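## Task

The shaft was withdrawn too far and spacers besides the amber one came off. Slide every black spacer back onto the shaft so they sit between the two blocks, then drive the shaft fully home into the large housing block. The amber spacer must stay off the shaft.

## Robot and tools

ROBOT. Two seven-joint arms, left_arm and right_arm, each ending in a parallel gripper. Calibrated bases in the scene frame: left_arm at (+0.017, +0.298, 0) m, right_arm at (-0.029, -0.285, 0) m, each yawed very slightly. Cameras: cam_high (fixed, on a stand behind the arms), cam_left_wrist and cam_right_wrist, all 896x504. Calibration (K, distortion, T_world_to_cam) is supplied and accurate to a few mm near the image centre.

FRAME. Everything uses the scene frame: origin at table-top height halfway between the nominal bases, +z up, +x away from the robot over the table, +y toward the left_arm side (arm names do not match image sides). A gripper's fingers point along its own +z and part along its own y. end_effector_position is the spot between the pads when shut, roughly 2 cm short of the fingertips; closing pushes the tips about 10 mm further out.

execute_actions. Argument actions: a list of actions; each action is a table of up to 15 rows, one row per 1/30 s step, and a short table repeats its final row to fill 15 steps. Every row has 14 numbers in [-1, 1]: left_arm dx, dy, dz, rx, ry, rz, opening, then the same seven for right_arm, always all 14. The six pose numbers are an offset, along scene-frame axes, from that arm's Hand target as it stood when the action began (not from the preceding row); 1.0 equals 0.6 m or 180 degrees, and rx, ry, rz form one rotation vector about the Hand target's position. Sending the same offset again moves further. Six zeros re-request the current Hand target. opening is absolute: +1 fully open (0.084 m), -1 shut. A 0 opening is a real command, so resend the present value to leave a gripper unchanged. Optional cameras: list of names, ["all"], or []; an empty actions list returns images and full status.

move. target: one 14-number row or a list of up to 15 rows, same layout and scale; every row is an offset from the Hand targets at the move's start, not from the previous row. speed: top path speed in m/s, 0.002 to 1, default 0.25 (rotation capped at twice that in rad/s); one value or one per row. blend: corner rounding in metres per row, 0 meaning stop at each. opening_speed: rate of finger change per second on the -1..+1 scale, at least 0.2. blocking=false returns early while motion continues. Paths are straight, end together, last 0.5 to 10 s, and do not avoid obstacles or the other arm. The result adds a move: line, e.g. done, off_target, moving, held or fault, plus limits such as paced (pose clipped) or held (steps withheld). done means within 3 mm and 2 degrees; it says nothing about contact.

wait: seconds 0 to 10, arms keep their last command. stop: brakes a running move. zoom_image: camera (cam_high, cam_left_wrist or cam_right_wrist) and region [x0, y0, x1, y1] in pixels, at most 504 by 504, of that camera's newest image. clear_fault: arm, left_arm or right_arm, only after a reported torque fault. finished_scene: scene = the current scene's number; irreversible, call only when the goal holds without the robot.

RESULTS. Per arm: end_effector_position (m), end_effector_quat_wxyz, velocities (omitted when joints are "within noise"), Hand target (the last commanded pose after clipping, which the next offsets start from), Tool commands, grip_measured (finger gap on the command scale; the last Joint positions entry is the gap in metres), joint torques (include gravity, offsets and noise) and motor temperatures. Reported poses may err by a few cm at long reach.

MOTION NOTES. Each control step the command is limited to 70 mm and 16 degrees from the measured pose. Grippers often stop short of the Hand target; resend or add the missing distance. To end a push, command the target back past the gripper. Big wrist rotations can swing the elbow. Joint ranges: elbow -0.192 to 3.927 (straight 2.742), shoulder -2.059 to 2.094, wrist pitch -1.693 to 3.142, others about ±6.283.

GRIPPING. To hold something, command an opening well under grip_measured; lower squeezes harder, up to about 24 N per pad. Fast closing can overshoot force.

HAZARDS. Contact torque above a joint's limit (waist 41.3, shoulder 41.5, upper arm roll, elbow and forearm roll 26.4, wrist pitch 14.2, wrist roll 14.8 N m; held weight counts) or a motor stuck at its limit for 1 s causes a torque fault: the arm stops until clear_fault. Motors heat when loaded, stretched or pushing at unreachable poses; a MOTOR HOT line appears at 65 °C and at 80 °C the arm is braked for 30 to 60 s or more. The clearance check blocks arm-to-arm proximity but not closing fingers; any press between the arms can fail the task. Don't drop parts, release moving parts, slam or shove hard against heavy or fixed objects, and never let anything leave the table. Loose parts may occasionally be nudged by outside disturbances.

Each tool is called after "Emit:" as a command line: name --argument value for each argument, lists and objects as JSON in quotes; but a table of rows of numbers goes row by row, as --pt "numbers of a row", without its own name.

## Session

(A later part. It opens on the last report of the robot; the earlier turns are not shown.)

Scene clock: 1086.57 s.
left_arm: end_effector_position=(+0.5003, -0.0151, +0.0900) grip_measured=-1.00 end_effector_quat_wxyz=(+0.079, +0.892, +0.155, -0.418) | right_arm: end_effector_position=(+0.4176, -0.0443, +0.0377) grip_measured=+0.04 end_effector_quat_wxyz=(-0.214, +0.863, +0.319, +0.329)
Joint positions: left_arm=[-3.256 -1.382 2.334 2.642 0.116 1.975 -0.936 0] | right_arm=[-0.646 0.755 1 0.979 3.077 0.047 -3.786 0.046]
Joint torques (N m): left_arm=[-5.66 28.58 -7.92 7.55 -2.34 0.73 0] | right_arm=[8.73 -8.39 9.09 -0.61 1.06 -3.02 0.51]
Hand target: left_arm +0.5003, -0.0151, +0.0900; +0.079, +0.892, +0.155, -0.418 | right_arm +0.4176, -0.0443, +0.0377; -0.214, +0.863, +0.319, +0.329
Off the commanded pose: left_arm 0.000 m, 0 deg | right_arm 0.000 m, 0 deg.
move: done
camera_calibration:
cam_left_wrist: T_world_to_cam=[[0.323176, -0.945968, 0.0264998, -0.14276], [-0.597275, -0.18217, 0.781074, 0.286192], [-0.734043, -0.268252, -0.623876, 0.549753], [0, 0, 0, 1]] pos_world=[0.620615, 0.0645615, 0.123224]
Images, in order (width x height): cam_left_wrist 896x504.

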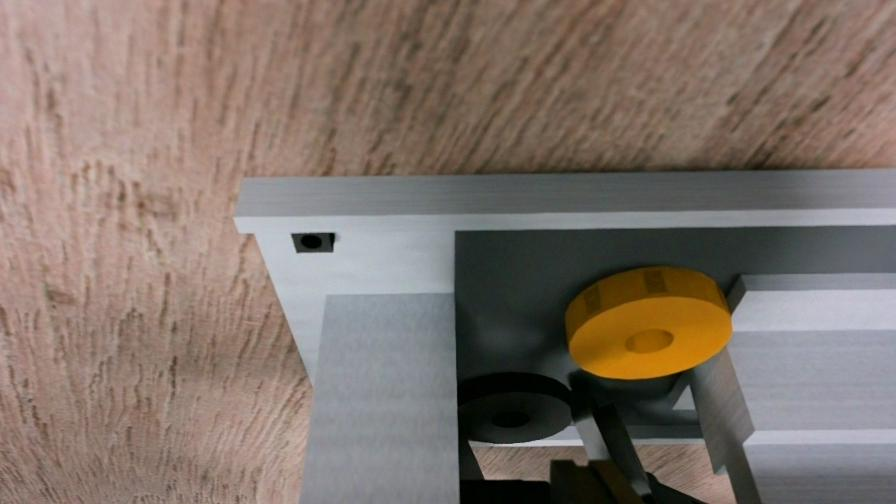

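Emit:
move --pt "0 0 0 0 0 0 -1 0 0 0 0 0 0 0.6" --pt "0 0 0 0 0 0 -1 0 0 0.0405 0 0 0 0.6" --pt "0 0 0 0 0 0 -1 -0.0138 -0.0005 0.0405 0.0100 -0.0967 -0.0892 0.6" --pt "0 0 0 0 0 0 -1 -0.0138 -0.0005 0.0055 0.0100 -0.0967 -0.0892 0.6" --speed 0.07 --blend '[0,0.003,0.001,0]' --cameras '["cam_left_wrist","cam_right_wrist"]'

Emit:
zoom_image --camera "cam_left_wrist" --region '[430, 200, 750, 504]'

Scene clock: 1160.07 s.
left_arm: end_effector_position=(+0.5003, -0.0151, +0.0900) grip_measured=-1.00 end_effector_quat_wxyz=(+0.079, +0.892, +0.155, -0.418) | right_arm: end_effector_position=(+0.4093, -0.0446, +0.0410) grip_measured=+0.59 end_effector_quat_wxyz=(-0.129, +0.836, +0.219, +0.487)
Joint positions: left_arm=[-3.256 -1.382 2.334 2.642 0.116 1.975 -0.936 0] | right_arm=[-0.642 0.627 1.022 0.617 3.225 0.749 -3.775 0.069]
Joint torques (N m): left_arm=[-5.75 28.44 -7.88 7.55 -2.35 0.74 -0.08] | right_arm=[1.32 -9.95 6.62 9.16 -0.45 0.68 -0.07]
Hand target: left_arm +0.5003, -0.0151, +0.0900; +0.079, +0.892, +0.155, -0.418 | right_arm +0.4093, -0.0446, +0.0410; -0.129, +0.836, +0.219, +0.487
Off the commanded pose: left_arm 0.000 m, 0 deg | right_arm 0.000 m, 0 deg.
move: done
camera_calibration:
cam_left_wrist: T_world_to_cam=[[0.323176, -0.945968, 0.0264998, -0.14276], [-0.597275, -0.18217, 0.781074, 0.286192], [-0.734043, -0.268252, -0.623876, 0.549753], [0, 0, 0, 1]] pos_world=[0.620615, 0.0645615, 0.123224]
cam_right_wrist: T_world_to_cam=[[0.492696, -0.87003, 0.0172392, -0.208836], [-0.427653, -0.259337, -0.865943, 0.265182], [0.757867, 0.419275, -0.499846, -0.137489], [0, 0, 0, 1]] pos_world=[0.320497, -0.0552766, 0.16451]
Images, in order (width x height): cam_left_wrist 896x504, cam_right_wrist 896x504.

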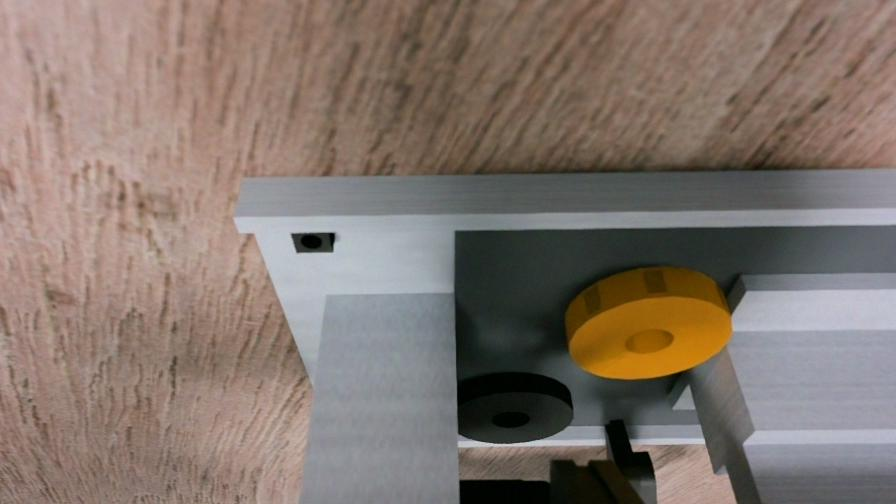

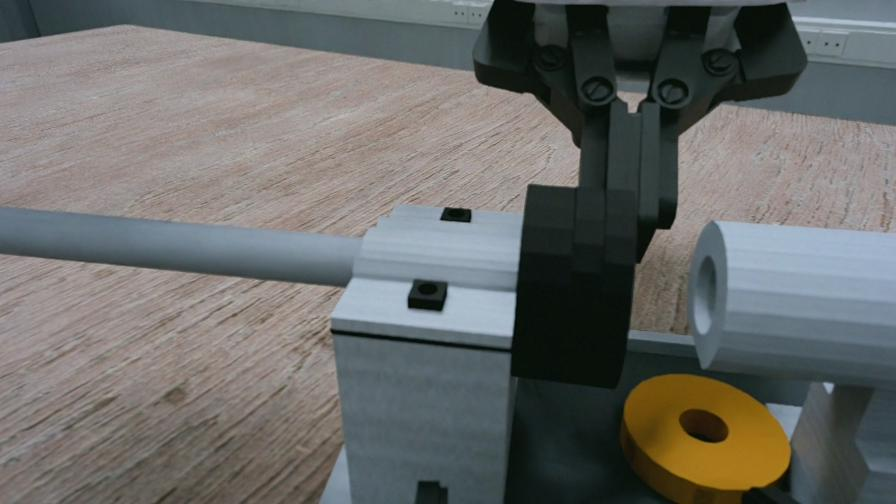

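Scaled by 1.575 from the camera's 896x504 image, which has a finer 1280x720 frame.

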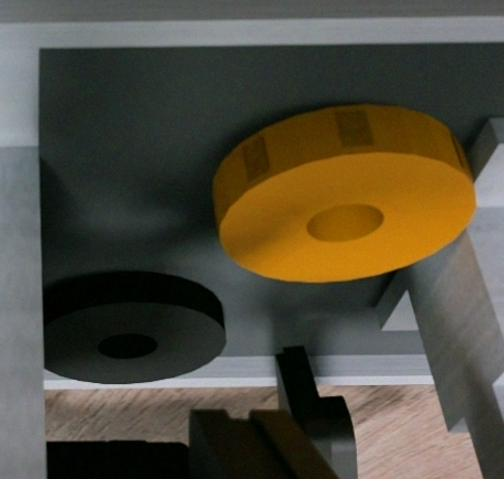

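Emit:
move --pt "0 0 0 0 0 0 -1 -0.0075 -0.0013 0 0 0 0 0.6" --pt "0 0 0 0 0 0 -1 -0.0075 -0.0013 -0.0158 0 0 0 0.6" --speed 0.04 --blend '[0.001,0]' --cameras '["cam_left_wrist"]'

Emit:
zoom_image --camera "cam_left_wrist" --region '[430, 300, 750, 504]'

Scene clock: 1200.70 s.
left_arm: end_effector_position=(+0.5003, -0.0151, +0.0900) grip_measured=-1.00 end_effector_quat_wxyz=(+0.079, +0.892, +0.155, -0.418) | right_arm: end_effector_position=(+0.4048, -0.0454, +0.0315) grip_measured=+0.59 end_effector_quat_wxyz=(-0.129, +0.836, +0.219, +0.487)
Joint positions: left_arm=[-3.256 -1.382 2.334 2.642 0.116 1.975 -0.936 0] | right_arm=[-0.626 0.653 0.997 0.606 3.209 0.782 -3.782 0.069]
Joint torques (N m): left_arm=[-5.73 28.53 -7.82 7.59 -2.25 0.69 -0.07] | right_arm=[1.43 -10.21 6.73 8.51 -0.37 0.69 0]
Hand target: left_arm +0.5003, -0.0151, +0.0900; +0.079, +0.892, +0.155, -0.418 | right_arm +0.4048, -0.0454, +0.0315; -0.129, +0.836, +0.219, +0.487
Off the commanded pose: left_arm 0.000 m, 0 deg | right_arm 0.000 m, 0 deg.
move: done
camera_calibration:
cam_left_wrist: T_world_to_cam=[[0.323176, -0.945968, 0.0264998, -0.14276], [-0.597275, -0.18217, 0.781074, 0.286192], [-0.734043, -0.268252, -0.623876, 0.549753], [0, 0, 0, 1]] pos_world=[0.620615, 0.0645615, 0.123224]
Images, in order (width x height): cam_left_wrist 896x504.

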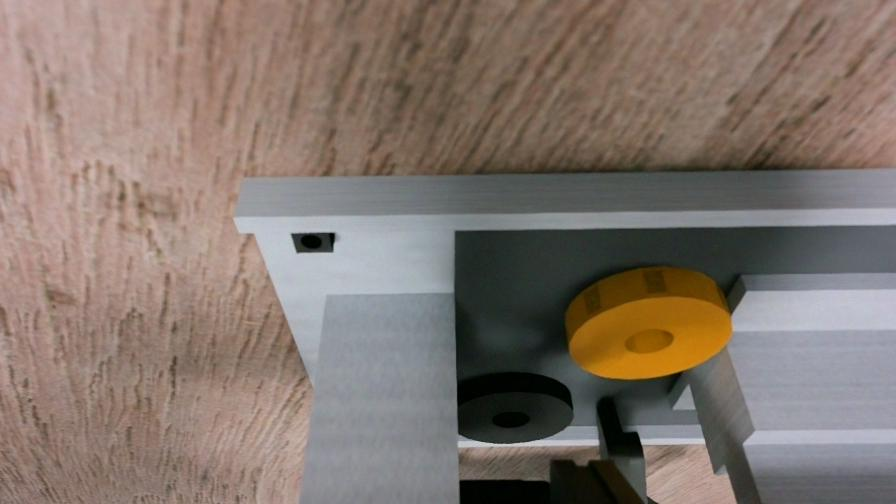

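Scaled by 1.575 from the camera's 896x504 image, which has a finer 1280x720 frame.

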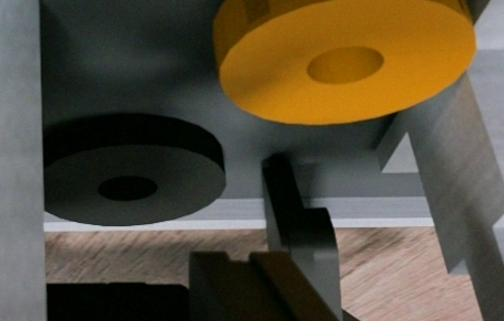

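Emit:
move --target '[0,0,0,0,0,0,-1,0,0,0,0,0,0,-0.05]' --opening_speed 0.5 --cameras '["cam_left_wrist"]'

Emit:
zoom_image --camera "cam_left_wrist" --region '[430, 300, 750, 504]'

Scene clock: 1206.27 s.
left_arm: end_effector_position=(+0.5003, -0.0151, +0.0900) grip_measured=-1.00 end_effector_quat_wxyz=(+0.079, +0.892, +0.155, -0.418) | right_arm: end_effector_position=(+0.4048, -0.0454, +0.0315) grip_measured=+0.10 end_effector_quat_wxyz=(-0.129, +0.836, +0.219, +0.487)
Joint positions: left_arm=[-3.256 -1.382 2.334 2.642 0.116 1.975 -0.936 0] | right_arm=[-0.627 0.653 0.997 0.606 3.209 0.782 -3.782 0.048]
Joint torques (N m): left_arm=[-5.8 28.54 -7.88 7.57 -2.38 0.74 -0.03] | right_arm=[12.19 -3.1 8.98 -4.24 -0.25 -5.32 1.01]
Hand target: left_arm +0.5003, -0.0151, +0.0900; +0.079, +0.892, +0.155, -0.418 | right_arm +0.4048, -0.0454, +0.0315; -0.129, +0.836, +0.219, +0.487
Off the commanded pose: left_arm 0.000 m, 0 deg | right_arm 0.000 m, 0 deg.
move: done
camera_calibration:
cam_left_wrist: T_world_to_cam=[[0.323176, -0.945968, 0.0264998, -0.14276], [-0.597275, -0.18217, 0.781074, 0.286192], [-0.734043, -0.268252, -0.623876, 0.549753], [0, 0, 0, 1]] pos_world=[0.620615, 0.0645615, 0.123224]
Images, in order (width x height): cam_left_wrist 896x504.

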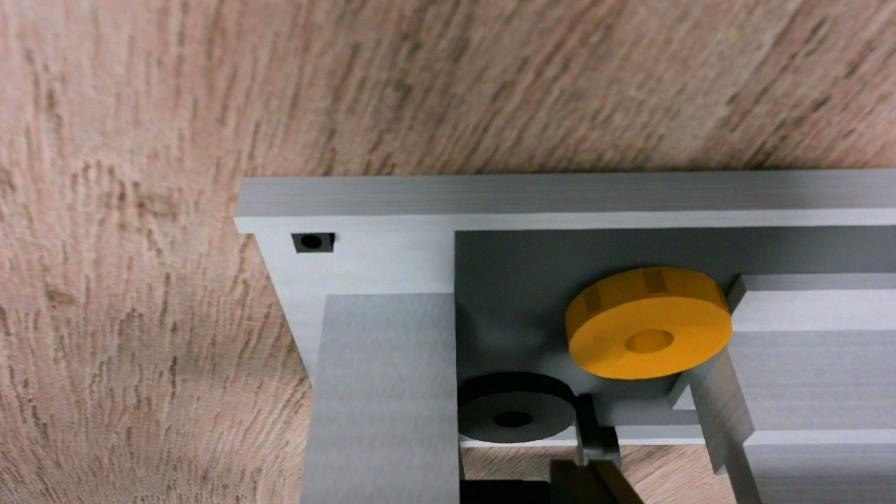

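Scaled by 1.575 from the camera's 896x504 image, which has a finer 1280x720 frame.

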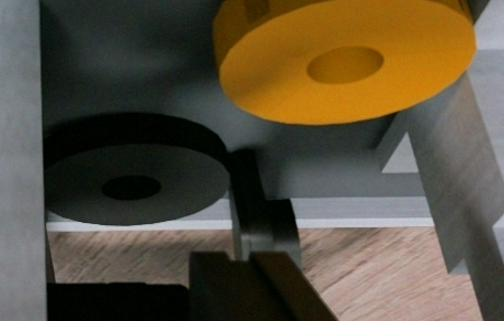

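Emit:
move --pt "0 0 0 0 0 0 -1 0 0 0.0015 0 0 0 -0.05" --pt "0 0 0 0 0 0 -1 0 0 0.0015 0 0 0 -0.25" --pt "0 0 0 0 0 0 -1 0 0 0.018 0 0 0 -0.25" --speed 0.03 --opening_speed 0.5 --cameras '["cam_left_wrist"]'

Emit:
zoom_image --camera "cam_left_wrist" --region '[430, 300, 750, 504]'

Scene clock: 1214.13 s.
left_arm: end_effector_position=(+0.5003, -0.0151, +0.0900) grip_measured=-1.00 end_effector_quat_wxyz=(+0.079, +0.892, +0.155, -0.418) | right_arm: end_effector_position=(+0.4048, -0.0454, +0.0423) grip_measured=+0.09 end_effector_quat_wxyz=(-0.129, +0.836, +0.219, +0.487)
Joint positions: left_arm=[-3.256 -1.382 2.334 2.642 0.116 1.975 -0.936 0] | right_arm=[-0.652 0.614 1.033 0.6 3.227 0.754 -3.769 0.048]
Joint torques (N m): left_arm=[-6.03 28.68 -7.95 7.5 -2.22 0.75 -0.01] | right_arm=[-0.69 -10.45 7.2 8.57 -0.14 0.45 0.31]
Hand target: left_arm +0.5003, -0.0151, +0.0900; +0.079, +0.892, +0.155, -0.418 | right_arm +0.4048, -0.0454, +0.0423; -0.129, +0.836, +0.219, +0.487
Off the commanded pose: left_arm 0.000 m, 0 deg | right_arm 0.000 m, 0 deg.
move: done
camera_calibration:
cam_left_wrist: T_world_to_cam=[[0.323176, -0.945968, 0.0264998, -0.14276], [-0.597275, -0.18217, 0.781074, 0.286192], [-0.734043, -0.268252, -0.623876, 0.549753], [0, 0, 0, 1]] pos_world=[0.620615, 0.0645615, 0.123224]
Images, in order (width x height): cam_left_wrist 896x504.

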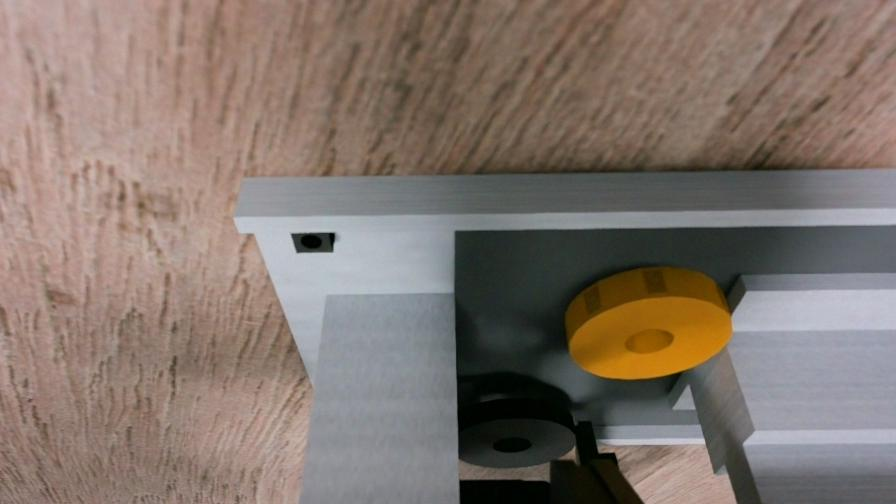

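Scaled by 1.575 from the camera's 896x504 image, which has a finer 1280x720 frame.

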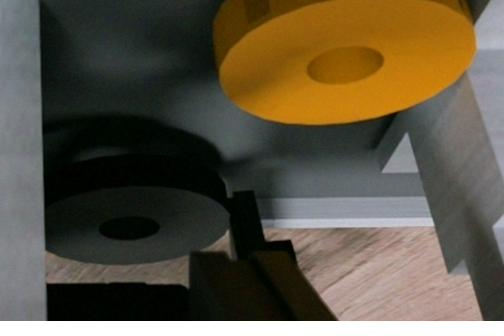

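Emit:
move --pt "0 0 0 0 0 0 -1 -0.126 -0.044 0.01 0 0 0 -0.25" --pt "0 0 0 0 0 0 -1 -0.12 -0.18 0.22 0 0 0 -0.25" --pt "0 0 0 0 0 0 -1 -0.09 -0.25 0.2 0.1964 0.5195 -0.4255 -0.25" --speed '[0.12,0.2,0.25]' --blend '[0.02,0.02,0]' --cameras '["all"]'

Scene clock: 1257.73 s.
left_arm: end_effector_position=(+0.5003, -0.0151, +0.0900) grip_measured=-1.00 end_effector_quat_wxyz=(+0.079, +0.892, +0.155, -0.418) | right_arm: end_effector_position=(+0.3681, -0.1280, +0.1281) grip_measured=+0.09 end_effector_quat_wxyz=(-0.136, +0.767, +0.180, +0.601)
Joint positions: left_arm=[-3.256 -1.382 2.334 2.642 0.116 1.975 -0.936 0] | right_arm=[-1.566 0.399 1.728 0.23 2.925 0.941 -3.481 0.048]
Joint torques (N m): left_arm=[-5.79 28.47 -7.93 7.57 -2.27 0.73 -0.02] | right_arm=[1.25 -2.01 3.8 11.1 -0.45 1.56 0.34]
Hand target: left_arm +0.5003, -0.0151, +0.0900; +0.079, +0.892, +0.155, -0.418 | right_arm +0.3681, -0.1280, +0.1281; -0.136, +0.767, +0.180, +0.601 (not the last commanded pose)
Off the commanded pose: left_arm 0.000 m, 0 deg | right_arm 0.077 m, 133 deg.
led back after a hold (right arm): the arm was led back toward your command in small steps, so it may still be short of it.
move: held (right_arm; a check stopped the path); path passed 2 of 3 targets; limits=paced,held
pose unreachable (right arm): on one or more control steps of this call, first in action 0 (counted from 0), this arm could not follow its commanded pose, so it was not sent that pose on those steps. It may still have moved: this result reports where it is.
cause: moving toward the commanded pose would bring two parts of the arm too close to each other (joints 3 (upper arm roll) to 5 (forearm roll) lie between them).
camera_calibration:
cam_left_wrist: T_world_to_cam=[[0.323176, -0.945968, 0.0264998, -0.14276], [-0.597275, -0.18217, 0.781074, 0.286192], [-0.734043, -0.268252, -0.623876, 0.549753], [0, 0, 0, 1]] pos_world=[0.620615, 0.0645615, 0.123224]
cam_right_wrist: T_world_to_cam=[[0.436794, -0.899177, 0.0263151, -0.246903], [-0.212447, -0.131538, -0.968279, 0.251625], [0.874115, 0.417348, -0.248482, -0.103009], [0, 0, 0, 1]] pos_world=[0.251345, -0.145921, 0.224544]

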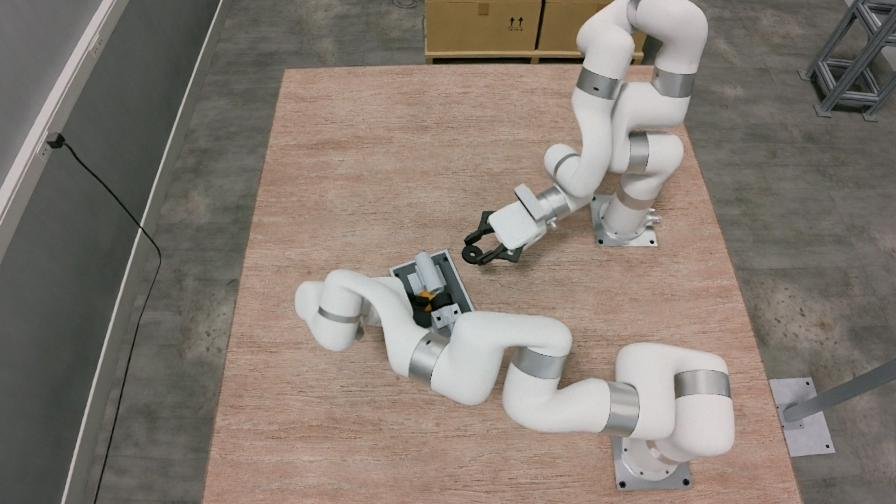

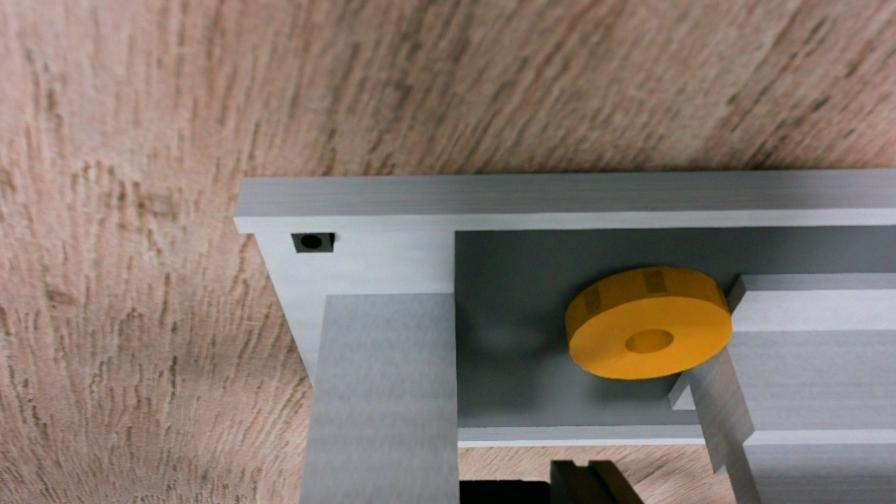

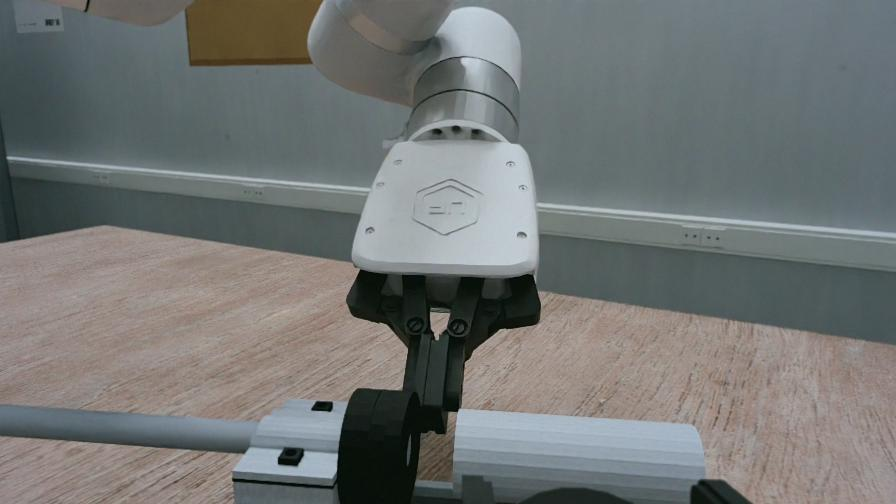

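Emit:
move --target '[0,0,0,0,0,0,-1,0.153,-0.187,0.087,0,0,0,-0.25]' --speed 0.2 --cameras '["cam_high"]'

Scene clock: 1268.17 s.
left_arm: end_effector_position=(+0.5003, -0.0151, +0.0900) grip_measured=-1.00 end_effector_quat_wxyz=(+0.079, +0.892, +0.155, -0.418) | right_arm: end_effector_position=(+0.4599, -0.2402, +0.1803) grip_measured=+0.09 end_effector_quat_wxyz=(-0.136, +0.767, +0.180, +0.601)
Joint positions: left_arm=[-3.256 -1.382 2.334 2.642 0.116 1.975 -0.936 0] | right_arm=[-1.756 0.543 1.651 0.548 2.472 0.549 -3.258 0.048]
Joint torques (N m): left_arm=[-5.75 28.52 -7.81 7.62 -2.34 0.78 -0.08] | right_arm=[1.32 -3.53 6.59 13.68 -0.37 1.43 0.32]
Hand target: left_arm +0.5003, -0.0151, +0.0900; +0.079, +0.892, +0.155, -0.418 | right_arm +0.4599, -0.2402, +0.1803; -0.136, +0.767, +0.180, +0.601
Off the commanded pose: left_arm 0.000 m, 0 deg | right_arm 0.000 m, 0 deg.
move: done
Images, in order (width x height): cam_high 896x504.

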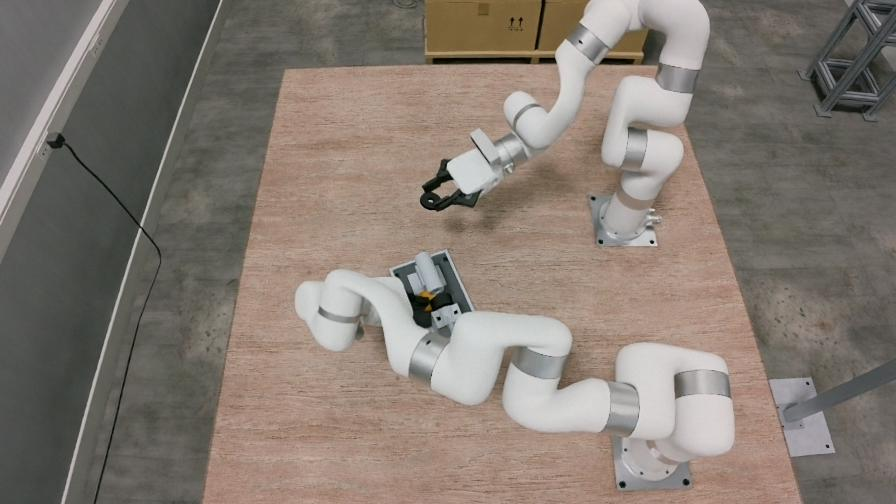

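Emit:
move --target '[0,0,0,0,0,0,-1,0,0,0.0,0.2463,0.5954,-0.3641,-0.25]' --speed 0.35 --cameras '["cam_high","cam_right_wrist"]'

Scene clock: 1284.43 s.
left_arm: end_effector_position=(+0.5003, -0.0151, +0.0900) grip_measured=-1.00 end_effector_quat_wxyz=(+0.079, +0.892, +0.155, -0.418) | right_arm: end_effector_position=(+0.4599, -0.2402, +0.1803) grip_measured=+0.09 end_effector_quat_wxyz=(-0.150, +0.788, -0.559, -0.211)
Joint positions: left_arm=[-3.256 -1.382 2.334 2.642 0.116 1.975 -0.936 0] | right_arm=[-0.396 0.962 0.67 2.149 3.108 -1.467 -1.851 0.048]
Joint torques (N m): left_arm=[-5.59 28.48 -7.99 7.61 -2.28 0.73 -0.02] | right_arm=[1.41 -22.6 5.04 14.25 0.42 -1.78 0.29]
Hand target: left_arm +0.5003, -0.0151, +0.0900; +0.079, +0.892, +0.155, -0.418 | right_arm +0.4599, -0.2402, +0.1803; -0.150, +0.788, -0.559, -0.211
Off the commanded pose: left_arm 0.000 m, 0 deg | right_arm 0.000 m, 0 deg.
move: done
camera_calibration:
cam_right_wrist: T_world_to_cam=[[-0.937393, -0.348265, -0.00244851, 0.380282], [-0.301315, 0.807456, 0.507173, 0.30735], [-0.174653, 0.476158, -0.861841, 0.483542], [0, 0, 0, 1]] pos_world=[0.533535, -0.345975, 0.261788]
Images, in order (width x height): cam_high 896x504, cam_right_wrist 896x504.

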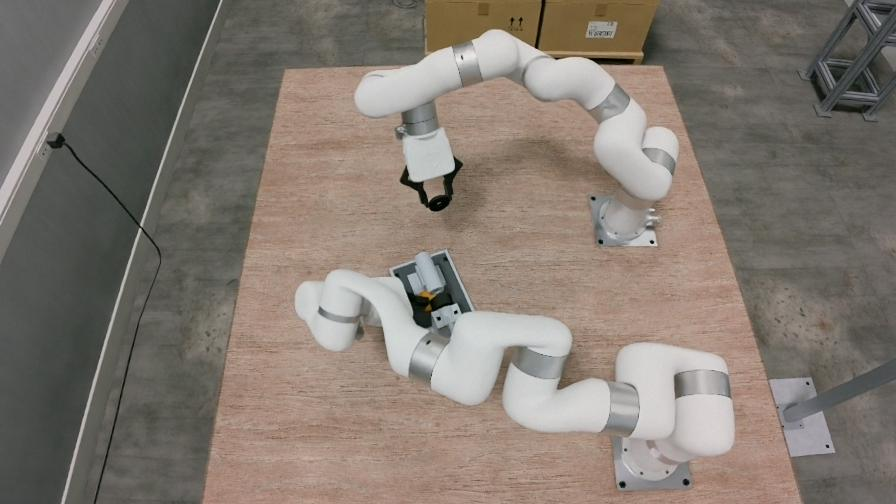

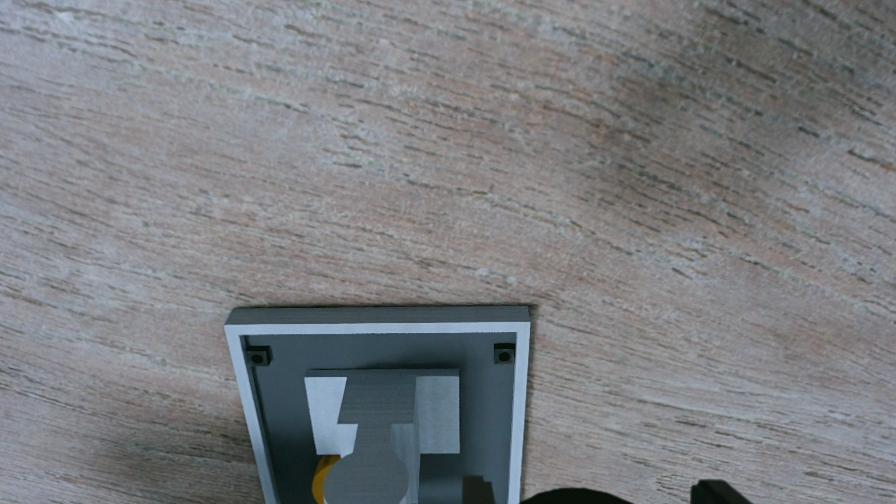

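Emit:
move --pt "0 0 0 0 0 0 -1 0 0 -0.21 0 0 0 -0.25" --pt "0 0 0 0 0 0 -1 0 0 -0.2367 0 0 0 -0.25" --speed '[0.2,0.03]' --cameras '["cam_right_wrist"]'

Scene clock: 1293.10 s.
left_arm: end_effector_position=(+0.5003, -0.0151, +0.0900) grip_measured=-1.00 end_effector_quat_wxyz=(+0.079, +0.892, +0.155, -0.418) | right_arm: end_effector_position=(+0.4599, -0.2402, +0.0383) grip_measured=+0.09 end_effector_quat_wxyz=(-0.150, +0.788, -0.559, -0.211)
Joint positions: left_arm=[-3.256 -1.382 2.334 2.642 0.116 1.975 -0.936 0] | right_arm=[-0.412 1.145 0.621 2.043 3.054 -1.217 -1.948 0.048]
Joint torques (N m): left_arm=[-5.79 28.51 -7.91 7.7 -2.27 0.79 -0.02] | right_arm=[1.37 -23.06 5.75 13.01 0.42 -1.61 -0.16]
Hand target: left_arm +0.5003, -0.0151, +0.0900; +0.079, +0.892, +0.155, -0.418 | right_arm +0.4599, -0.2402, +0.0383; -0.150, +0.788, -0.559, -0.211
Off the commanded pose: left_arm 0.000 m, 0 deg | right_arm 0.000 m, 0 deg.
move: done
camera_calibration:
cam_right_wrist: T_world_to_cam=[[-0.937393, -0.348265, -0.00244851, 0.379935], [-0.301315, 0.807456, 0.507173, 0.379368], [-0.174653, 0.476158, -0.861841, 0.361161], [0, 0, 0, 1]] pos_world=[0.533535, -0.345975, 0.119788]
Images, in order (width x height): cam_right_wrist 896x504.

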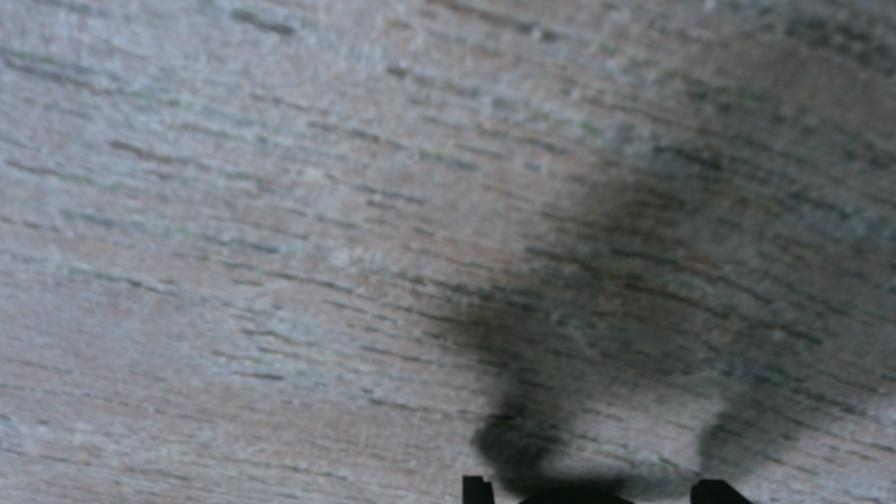

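Emit:
move --target '[0,0,0,0,0,0,-1,0,0,-0.005,0,0,0,-0.25]' --speed 0.02 --cameras '[]'

Scene clock: 1296.87 s.
left_arm: end_effector_position=(+0.5003, -0.0151, +0.0900) grip_measured=-1.00 end_effector_quat_wxyz=(+0.079, +0.892, +0.155, -0.418) | right_arm: end_effector_position=(+0.4599, -0.2402, +0.0354) grip_measured=+0.09 end_effector_quat_wxyz=(-0.150, +0.788, -0.559, -0.211)
Joint positions: left_arm=[-3.256 -1.382 2.334 2.642 0.116 1.975 -0.936 0] | right_arm=[-0.411 1.151 0.62 2.044 3.052 -1.213 -1.95 0.048]
Joint torques (N m): left_arm=[-6.01 28.7 -7.84 7.6 -2.34 0.74 -0.03] | right_arm=[1.76 -13.65 0.13 6.27 -2.98 1.98 -0.09]
Hand target: left_arm +0.5003, -0.0151, +0.0900; +0.079, +0.892, +0.155, -0.418 | right_arm +0.4599, -0.2402, +0.0353; -0.150, +0.788, -0.559, -0.211
Off the commanded pose: left_arm 0.000 m, 0 deg | right_arm 0.000 m, 0 deg.
move: done
No camera images: "cameras" was empty.

Emit:
move --pt "0 0 0 0 0 0 -1 0 0 0.0012 0 0 0 -0.25" --pt "0 0 0 0 0 0 -1 0 0 0.0012 0 0 0 0.4" --speed 0.02 --opening_speed 0.35 --cameras '["cam_high"]'

Emit:
zoom_image --camera "cam_high" --region '[390, 140, 490, 240]'

Scene clock: 1305.27 s.
left_arm: end_effector_position=(+0.5003, -0.0151, +0.0900) grip_measured=-1.00 end_effector_quat_wxyz=(+0.079, +0.892, +0.155, -0.418) | right_arm: end_effector_position=(+0.4599, -0.2402, +0.0360) grip_measured=+0.39 end_effector_quat_wxyz=(-0.150, +0.788, -0.559, -0.211)
Joint positions: left_arm=[-3.256 -1.382 2.334 2.642 0.116 1.975 -0.936 0] | right_arm=[-0.411 1.149 0.62 2.044 3.053 -1.214 -1.949 0.061]
Joint torques (N m): left_arm=[-5.97 28.51 -7.93 7.51 -2.37 0.75 0] | right_arm=[1.18 -24.12 6.44 13.02 0.74 -1.8 0.31]
Hand target: left_arm +0.5003, -0.0151, +0.0900; +0.079, +0.892, +0.155, -0.418 | right_arm +0.4599, -0.2402, +0.0360; -0.150, +0.788, -0.559, -0.211
Off the commanded pose: left_arm 0.000 m, 0 deg | right_arm 0.000 m, 0 deg.
move: done
Images, in order (width x height): cam_high 896x504.

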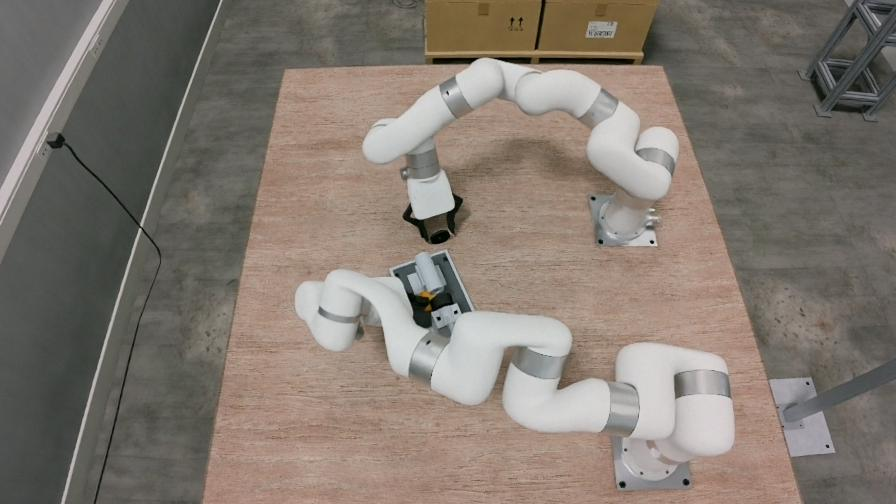

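Scaled by 5.040 from the camera's 896x504 image, which has a finer 1280x720 frame.

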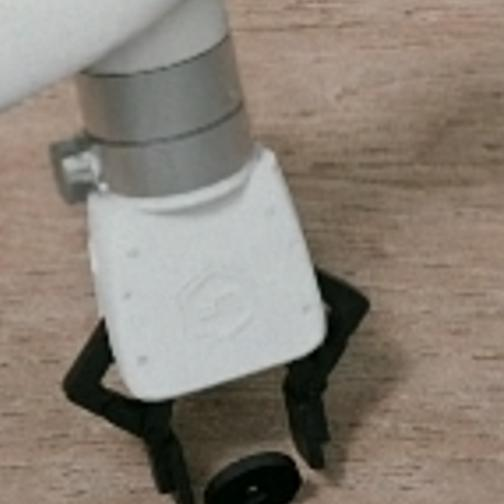

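Emit:
zoom_image --camera "cam_high" --region '[415, 215, 465, 255]'

Scaled by 10.080 from the camera's 896x504 image, which has a finer 1280x720 frame.

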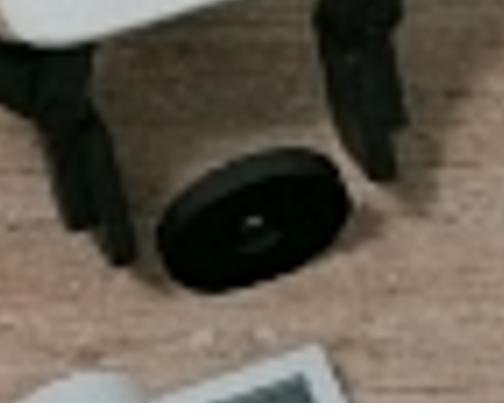

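Emit:
move --pt "0 0 0 0 0 0 -1 0 0 0 0 0 0 0.55" --pt "0 0 0 0 0 0 -1 -0.0077 0.0218 -0.0108 -0.0787 -0.0275 0 0.55" --speed 0.05 --opening_speed 0.5 --cameras '["cam_high"]'

Emit:
zoom_image --camera "cam_high" --region '[415, 215, 465, 255]'

Scene clock: 1328.57 s.
left_arm: end_effector_position=(+0.5003, -0.0151, +0.0900) grip_measured=-1.00 end_effector_quat_wxyz=(+0.079, +0.892, +0.155, -0.418) | right_arm: end_effector_position=(+0.4553, -0.2271, +0.0295) grip_measured=+0.54 end_effector_quat_wxyz=(-0.076, +0.809, -0.574, -0.106)
Joint positions: left_arm=[-3.256 -1.382 2.334 2.642 0.116 1.975 -0.936 0] | right_arm=[-0.282 0.952 0.516 1.814 2.949 -1.02 -1.769 0.067]
Joint torques (N m): left_arm=[-5.85 28.62 -7.94 7.48 -2.39 0.76 0.01] | right_arm=[1.27 -22.86 4.64 13.31 0.12 -1.49 0.31]
Hand target: left_arm +0.5003, -0.0151, +0.0900; +0.079, +0.892, +0.155, -0.418 | right_arm +0.4553, -0.2271, +0.0295; -0.076, +0.809, -0.574, -0.106
Off the commanded pose: left_arm 0.000 m, 0 deg | right_arm 0.000 m, 0 deg.
move: done
Images, in order (width x height): cam_high 896x504.

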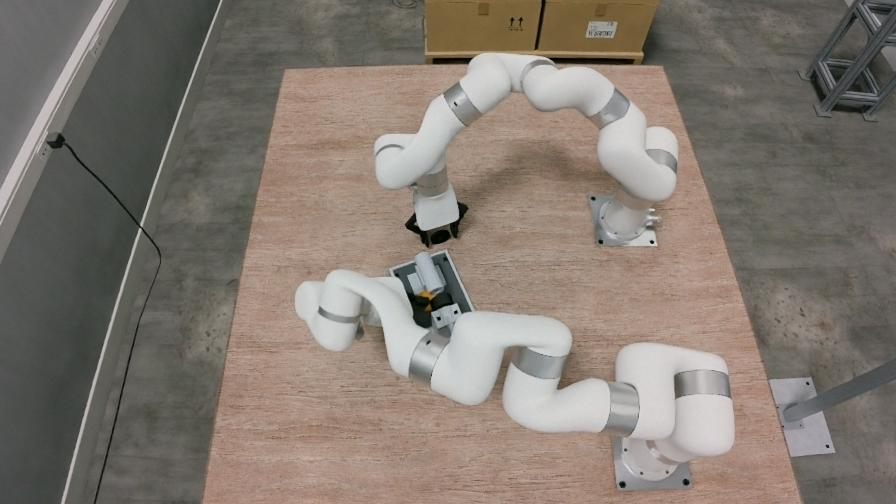

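Scaled by 10.080 from the camera's 896x504 image, which has a finer 1280x720 frame.

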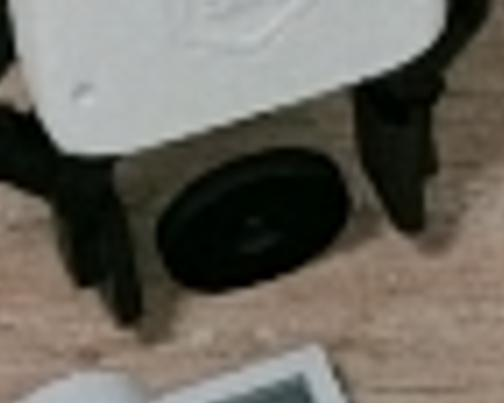

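Emit:
move --pt "0 0 0 0 0 0 -1 0.0039 0.0014 0 0 0 0 0.55" --pt "0 0 0 0 0 0 -1 0.0039 0.0014 0 0 0 0 -0.25" --speed 0.05 --opening_speed 0.4 --cameras '["cam_high"]'

Emit:
zoom_image --camera "cam_high" --region '[415, 215, 465, 255]'

Scene clock: 1338.23 s.
left_arm: end_effector_position=(+0.5003, -0.0151, +0.0900) grip_measured=-1.00 end_effector_quat_wxyz=(+0.079, +0.892, +0.155, -0.418) | right_arm: end_effector_position=(+0.4576, -0.2263, +0.0295) grip_measured=+0.10 end_effector_quat_wxyz=(-0.076, +0.809, -0.574, -0.106)
Joint positions: left_arm=[-3.256 -1.382 2.334 2.642 0.116 1.975 -0.936 0] | right_arm=[-0.276 0.961 0.515 1.83 2.948 -1.027 -1.768 0.048]
Joint torques (N m): left_arm=[-5.66 28.48 -7.9 7.52 -2.43 0.74 -0.08] | right_arm=[1.17 -22.28 4.75 12.97 0.18 -1.14 0.27]
Hand target: left_arm +0.5003, -0.0151, +0.0900; +0.079, +0.892, +0.155, -0.418 | right_arm +0.4576, -0.2263, +0.0295; -0.076, +0.809, -0.574, -0.106
Off the commanded pose: left_arm 0.000 m, 0 deg | right_arm 0.000 m, 0 deg.
move: done
Images, in order (width x height): cam_high 896x504.

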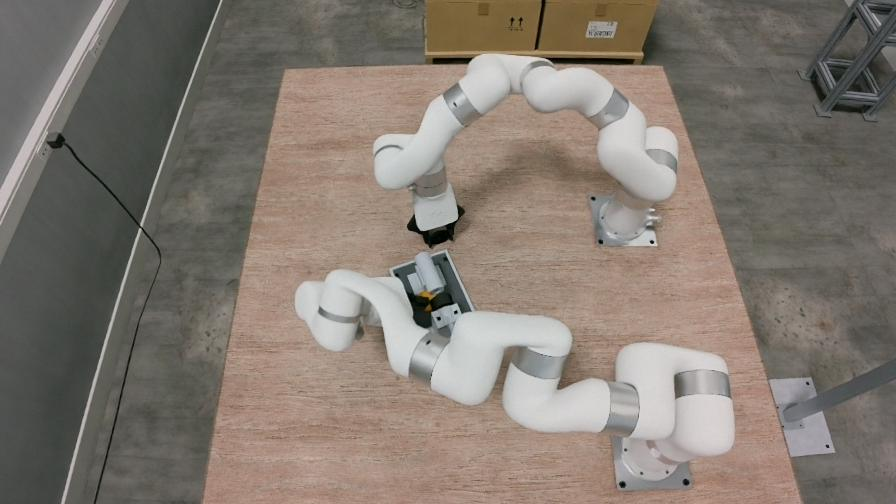

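Scaled by 10.080 from the camera's 896x504 image, which has a finer 1280x720 frame.

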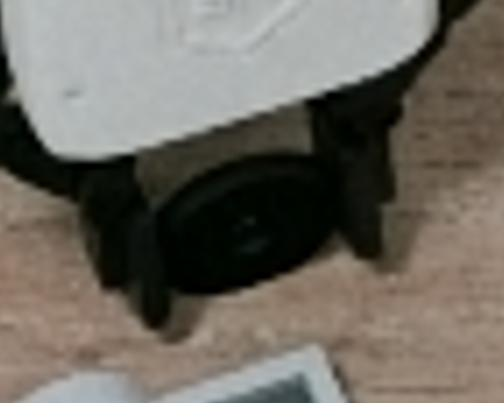

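Emit:
move --pt "0 0 0.25 0 0 0 -1 0 0 0.2 0 0 0 -0.25" --pt "-0.182 0.2808 0.2832 -0.2043 -0.4426 -0.4079 -1 0 0 0.2 0 0 0 -0.25" --speed 0.3 --blend '[0.05,0]' --cameras '["all"]'

Scene clock: 1356.13 s.
left_arm: end_effector_position=(+0.3911, +0.1534, +0.2600) grip_measured=-1.00 end_effector_quat_wxyz=(+0.149, +0.790, -0.556, +0.211) | right_arm: end_effector_position=(+0.4576, -0.2263, +0.1495) grip_measured=+0.10 end_effector_quat_wxyz=(-0.076, +0.809, -0.574, -0.106)
Joint positions: left_arm=[-1.204 -0.81 0.932 0.637 0.315 0.834 0.691 0] | right_arm=[-0.284 0.807 0.561 1.922 2.996 -1.261 -1.743 0.048]
Joint torques (N m): left_arm=[1.33 0.3 -8.68 16.65 0.2 -1.78 0.16] | right_arm=[1.25 -22.42 4.94 15.16 0.25 -1.65 0.28]
Hand target: left_arm +0.3911, +0.1534, +0.2600; +0.149, +0.790, -0.556, +0.211 | right_arm +0.4576, -0.2263, +0.1495; -0.076, +0.809, -0.574, -0.106
Off the commanded pose: left_arm 0.000 m, 0 deg | right_arm 0.000 m, 0 deg.
elbow stopped short (left arm): the move would have taken joint 4 (elbow) straighter than the controller allows.
move: done
camera_calibration:
cam_left_wrist: T_world_to_cam=[[-0.947499, -0.31931, -0.016947, 0.459576], [-0.271901, 0.832447, -0.482807, 0.164609], [0.168272, -0.452851, -0.875563, 0.361558], [0, 0, 0, 1]] pos_world=[0.419365, 0.17345, 0.403829]
cam_right_wrist: T_world_to_cam=[[-0.937406, -0.348227, 0.00271195, 0.382084], [-0.334921, 0.903667, 0.266858, 0.384066], [-0.0953778, 0.249246, -0.963732, 0.377667], [0, 0, 0, 1]] pos_world=[0.522821, -0.308148, 0.260442]

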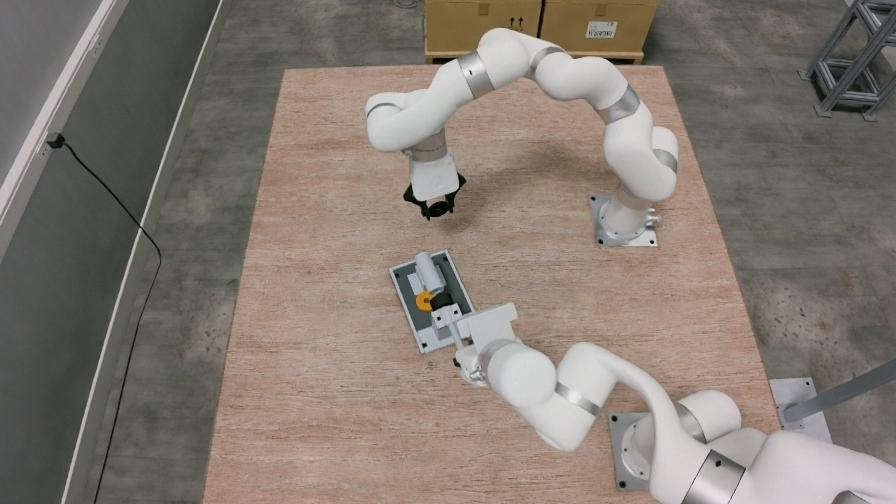

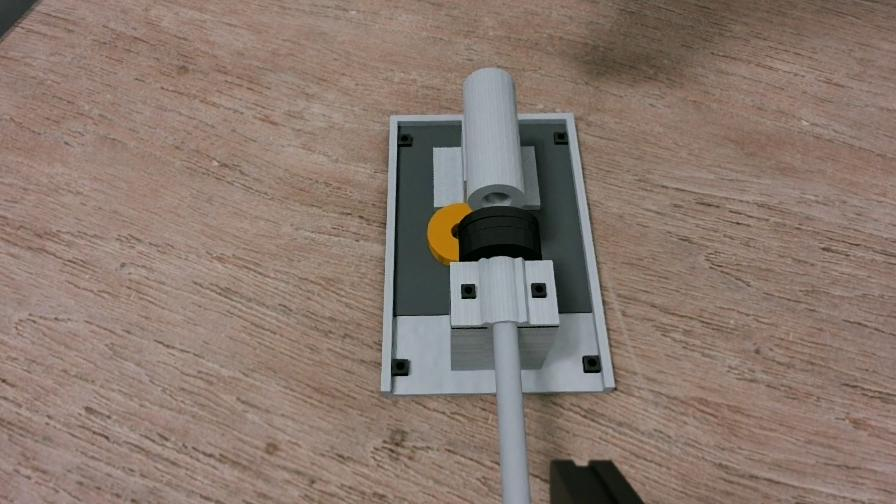

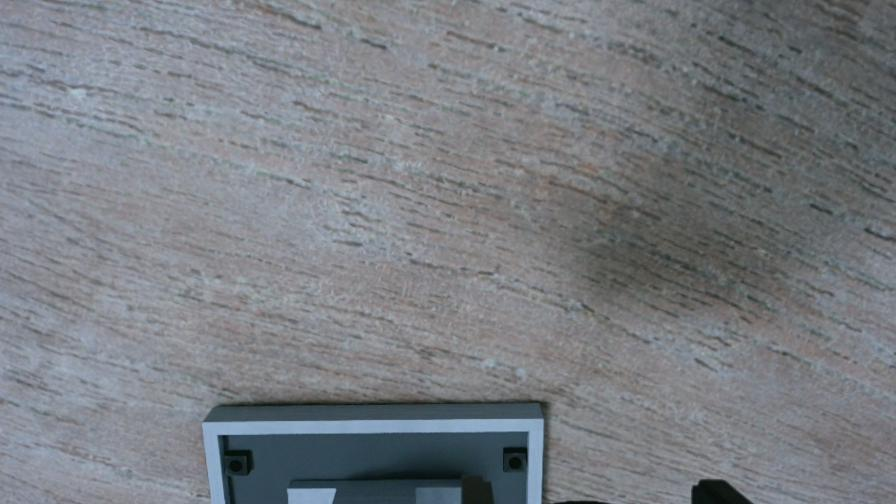

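Emit:
move --target '[0.0387,-0.0972,-0.2333,0,0,0,0,0,0,0,0,0,0,-0.25]' --speed 0.2 --cameras '["cam_high","cam_left_wrist"]'

Emit:
zoom_image --camera "cam_high" --region '[400, 250, 520, 390]'

Scene clock: 1376.43 s.
left_arm: end_effector_position=(+0.4144, +0.0951, +0.1200) grip_measured=-0.01 end_effector_quat_wxyz=(+0.149, +0.790, -0.556, +0.211) | right_arm: end_effector_position=(+0.4576, -0.2263, +0.1495) grip_measured=+0.10 end_effector_quat_wxyz=(-0.076, +0.809, -0.574, -0.106)
Joint positions: left_arm=[-1.745 -0.476 1.483 0.539 0.148 0.281 0.864 0.044] | right_arm=[-0.284 0.807 0.561 1.922 2.996 -1.261 -1.743 0.048]
Joint torques (N m): left_arm=[-0.49 2.16 -6.86 14.84 -0.08 -1.78 0.17] | right_arm=[0.85 -21.99 4.98 15.09 0.26 -1.59 0.17]
Hand target: left_arm +0.4144, +0.0951, +0.1200; +0.149, +0.790, -0.556, +0.211 | right_arm +0.4576, -0.2263, +0.1495; -0.076, +0.809, -0.574, -0.106
Off the commanded pose: left_arm 0.000 m, 0 deg | right_arm 0.000 m, 0 deg.
move: done
camera_calibration:
cam_left_wrist: T_world_to_cam=[[-0.947457, -0.319432, -0.0169835, 0.460576], [-0.271987, 0.832404, -0.482831, 0.151954], [0.168369, -0.452843, -0.875549, 0.208714], [0, 0, 0, 1]] pos_world=[0.442565, 0.11515, 0.263929]
Images, in order (width x height): cam_high 896x504, cam_left_wrist 896x504.

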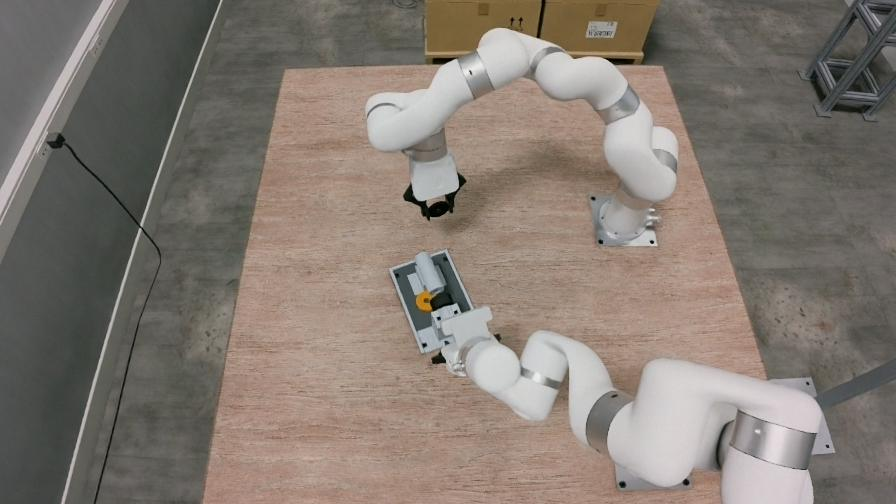

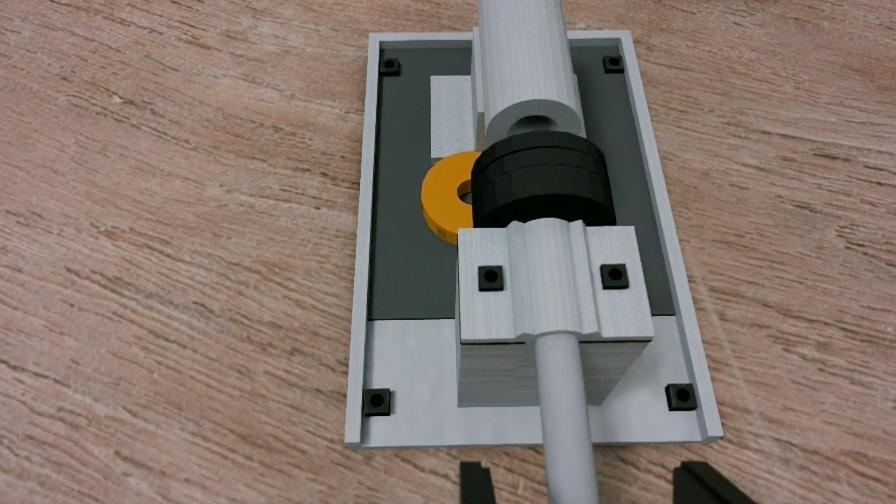

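Scaled by 3.600 from the camera's 896x504 image, which has a finer 1280x720 frame.

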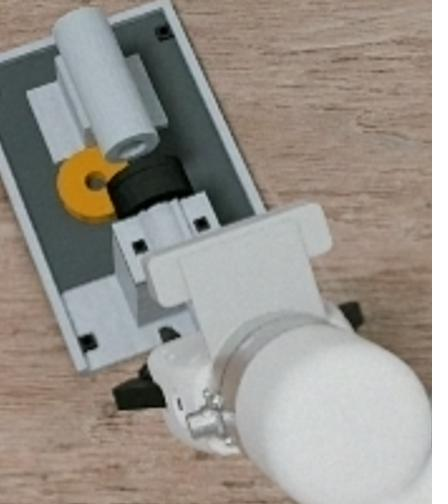

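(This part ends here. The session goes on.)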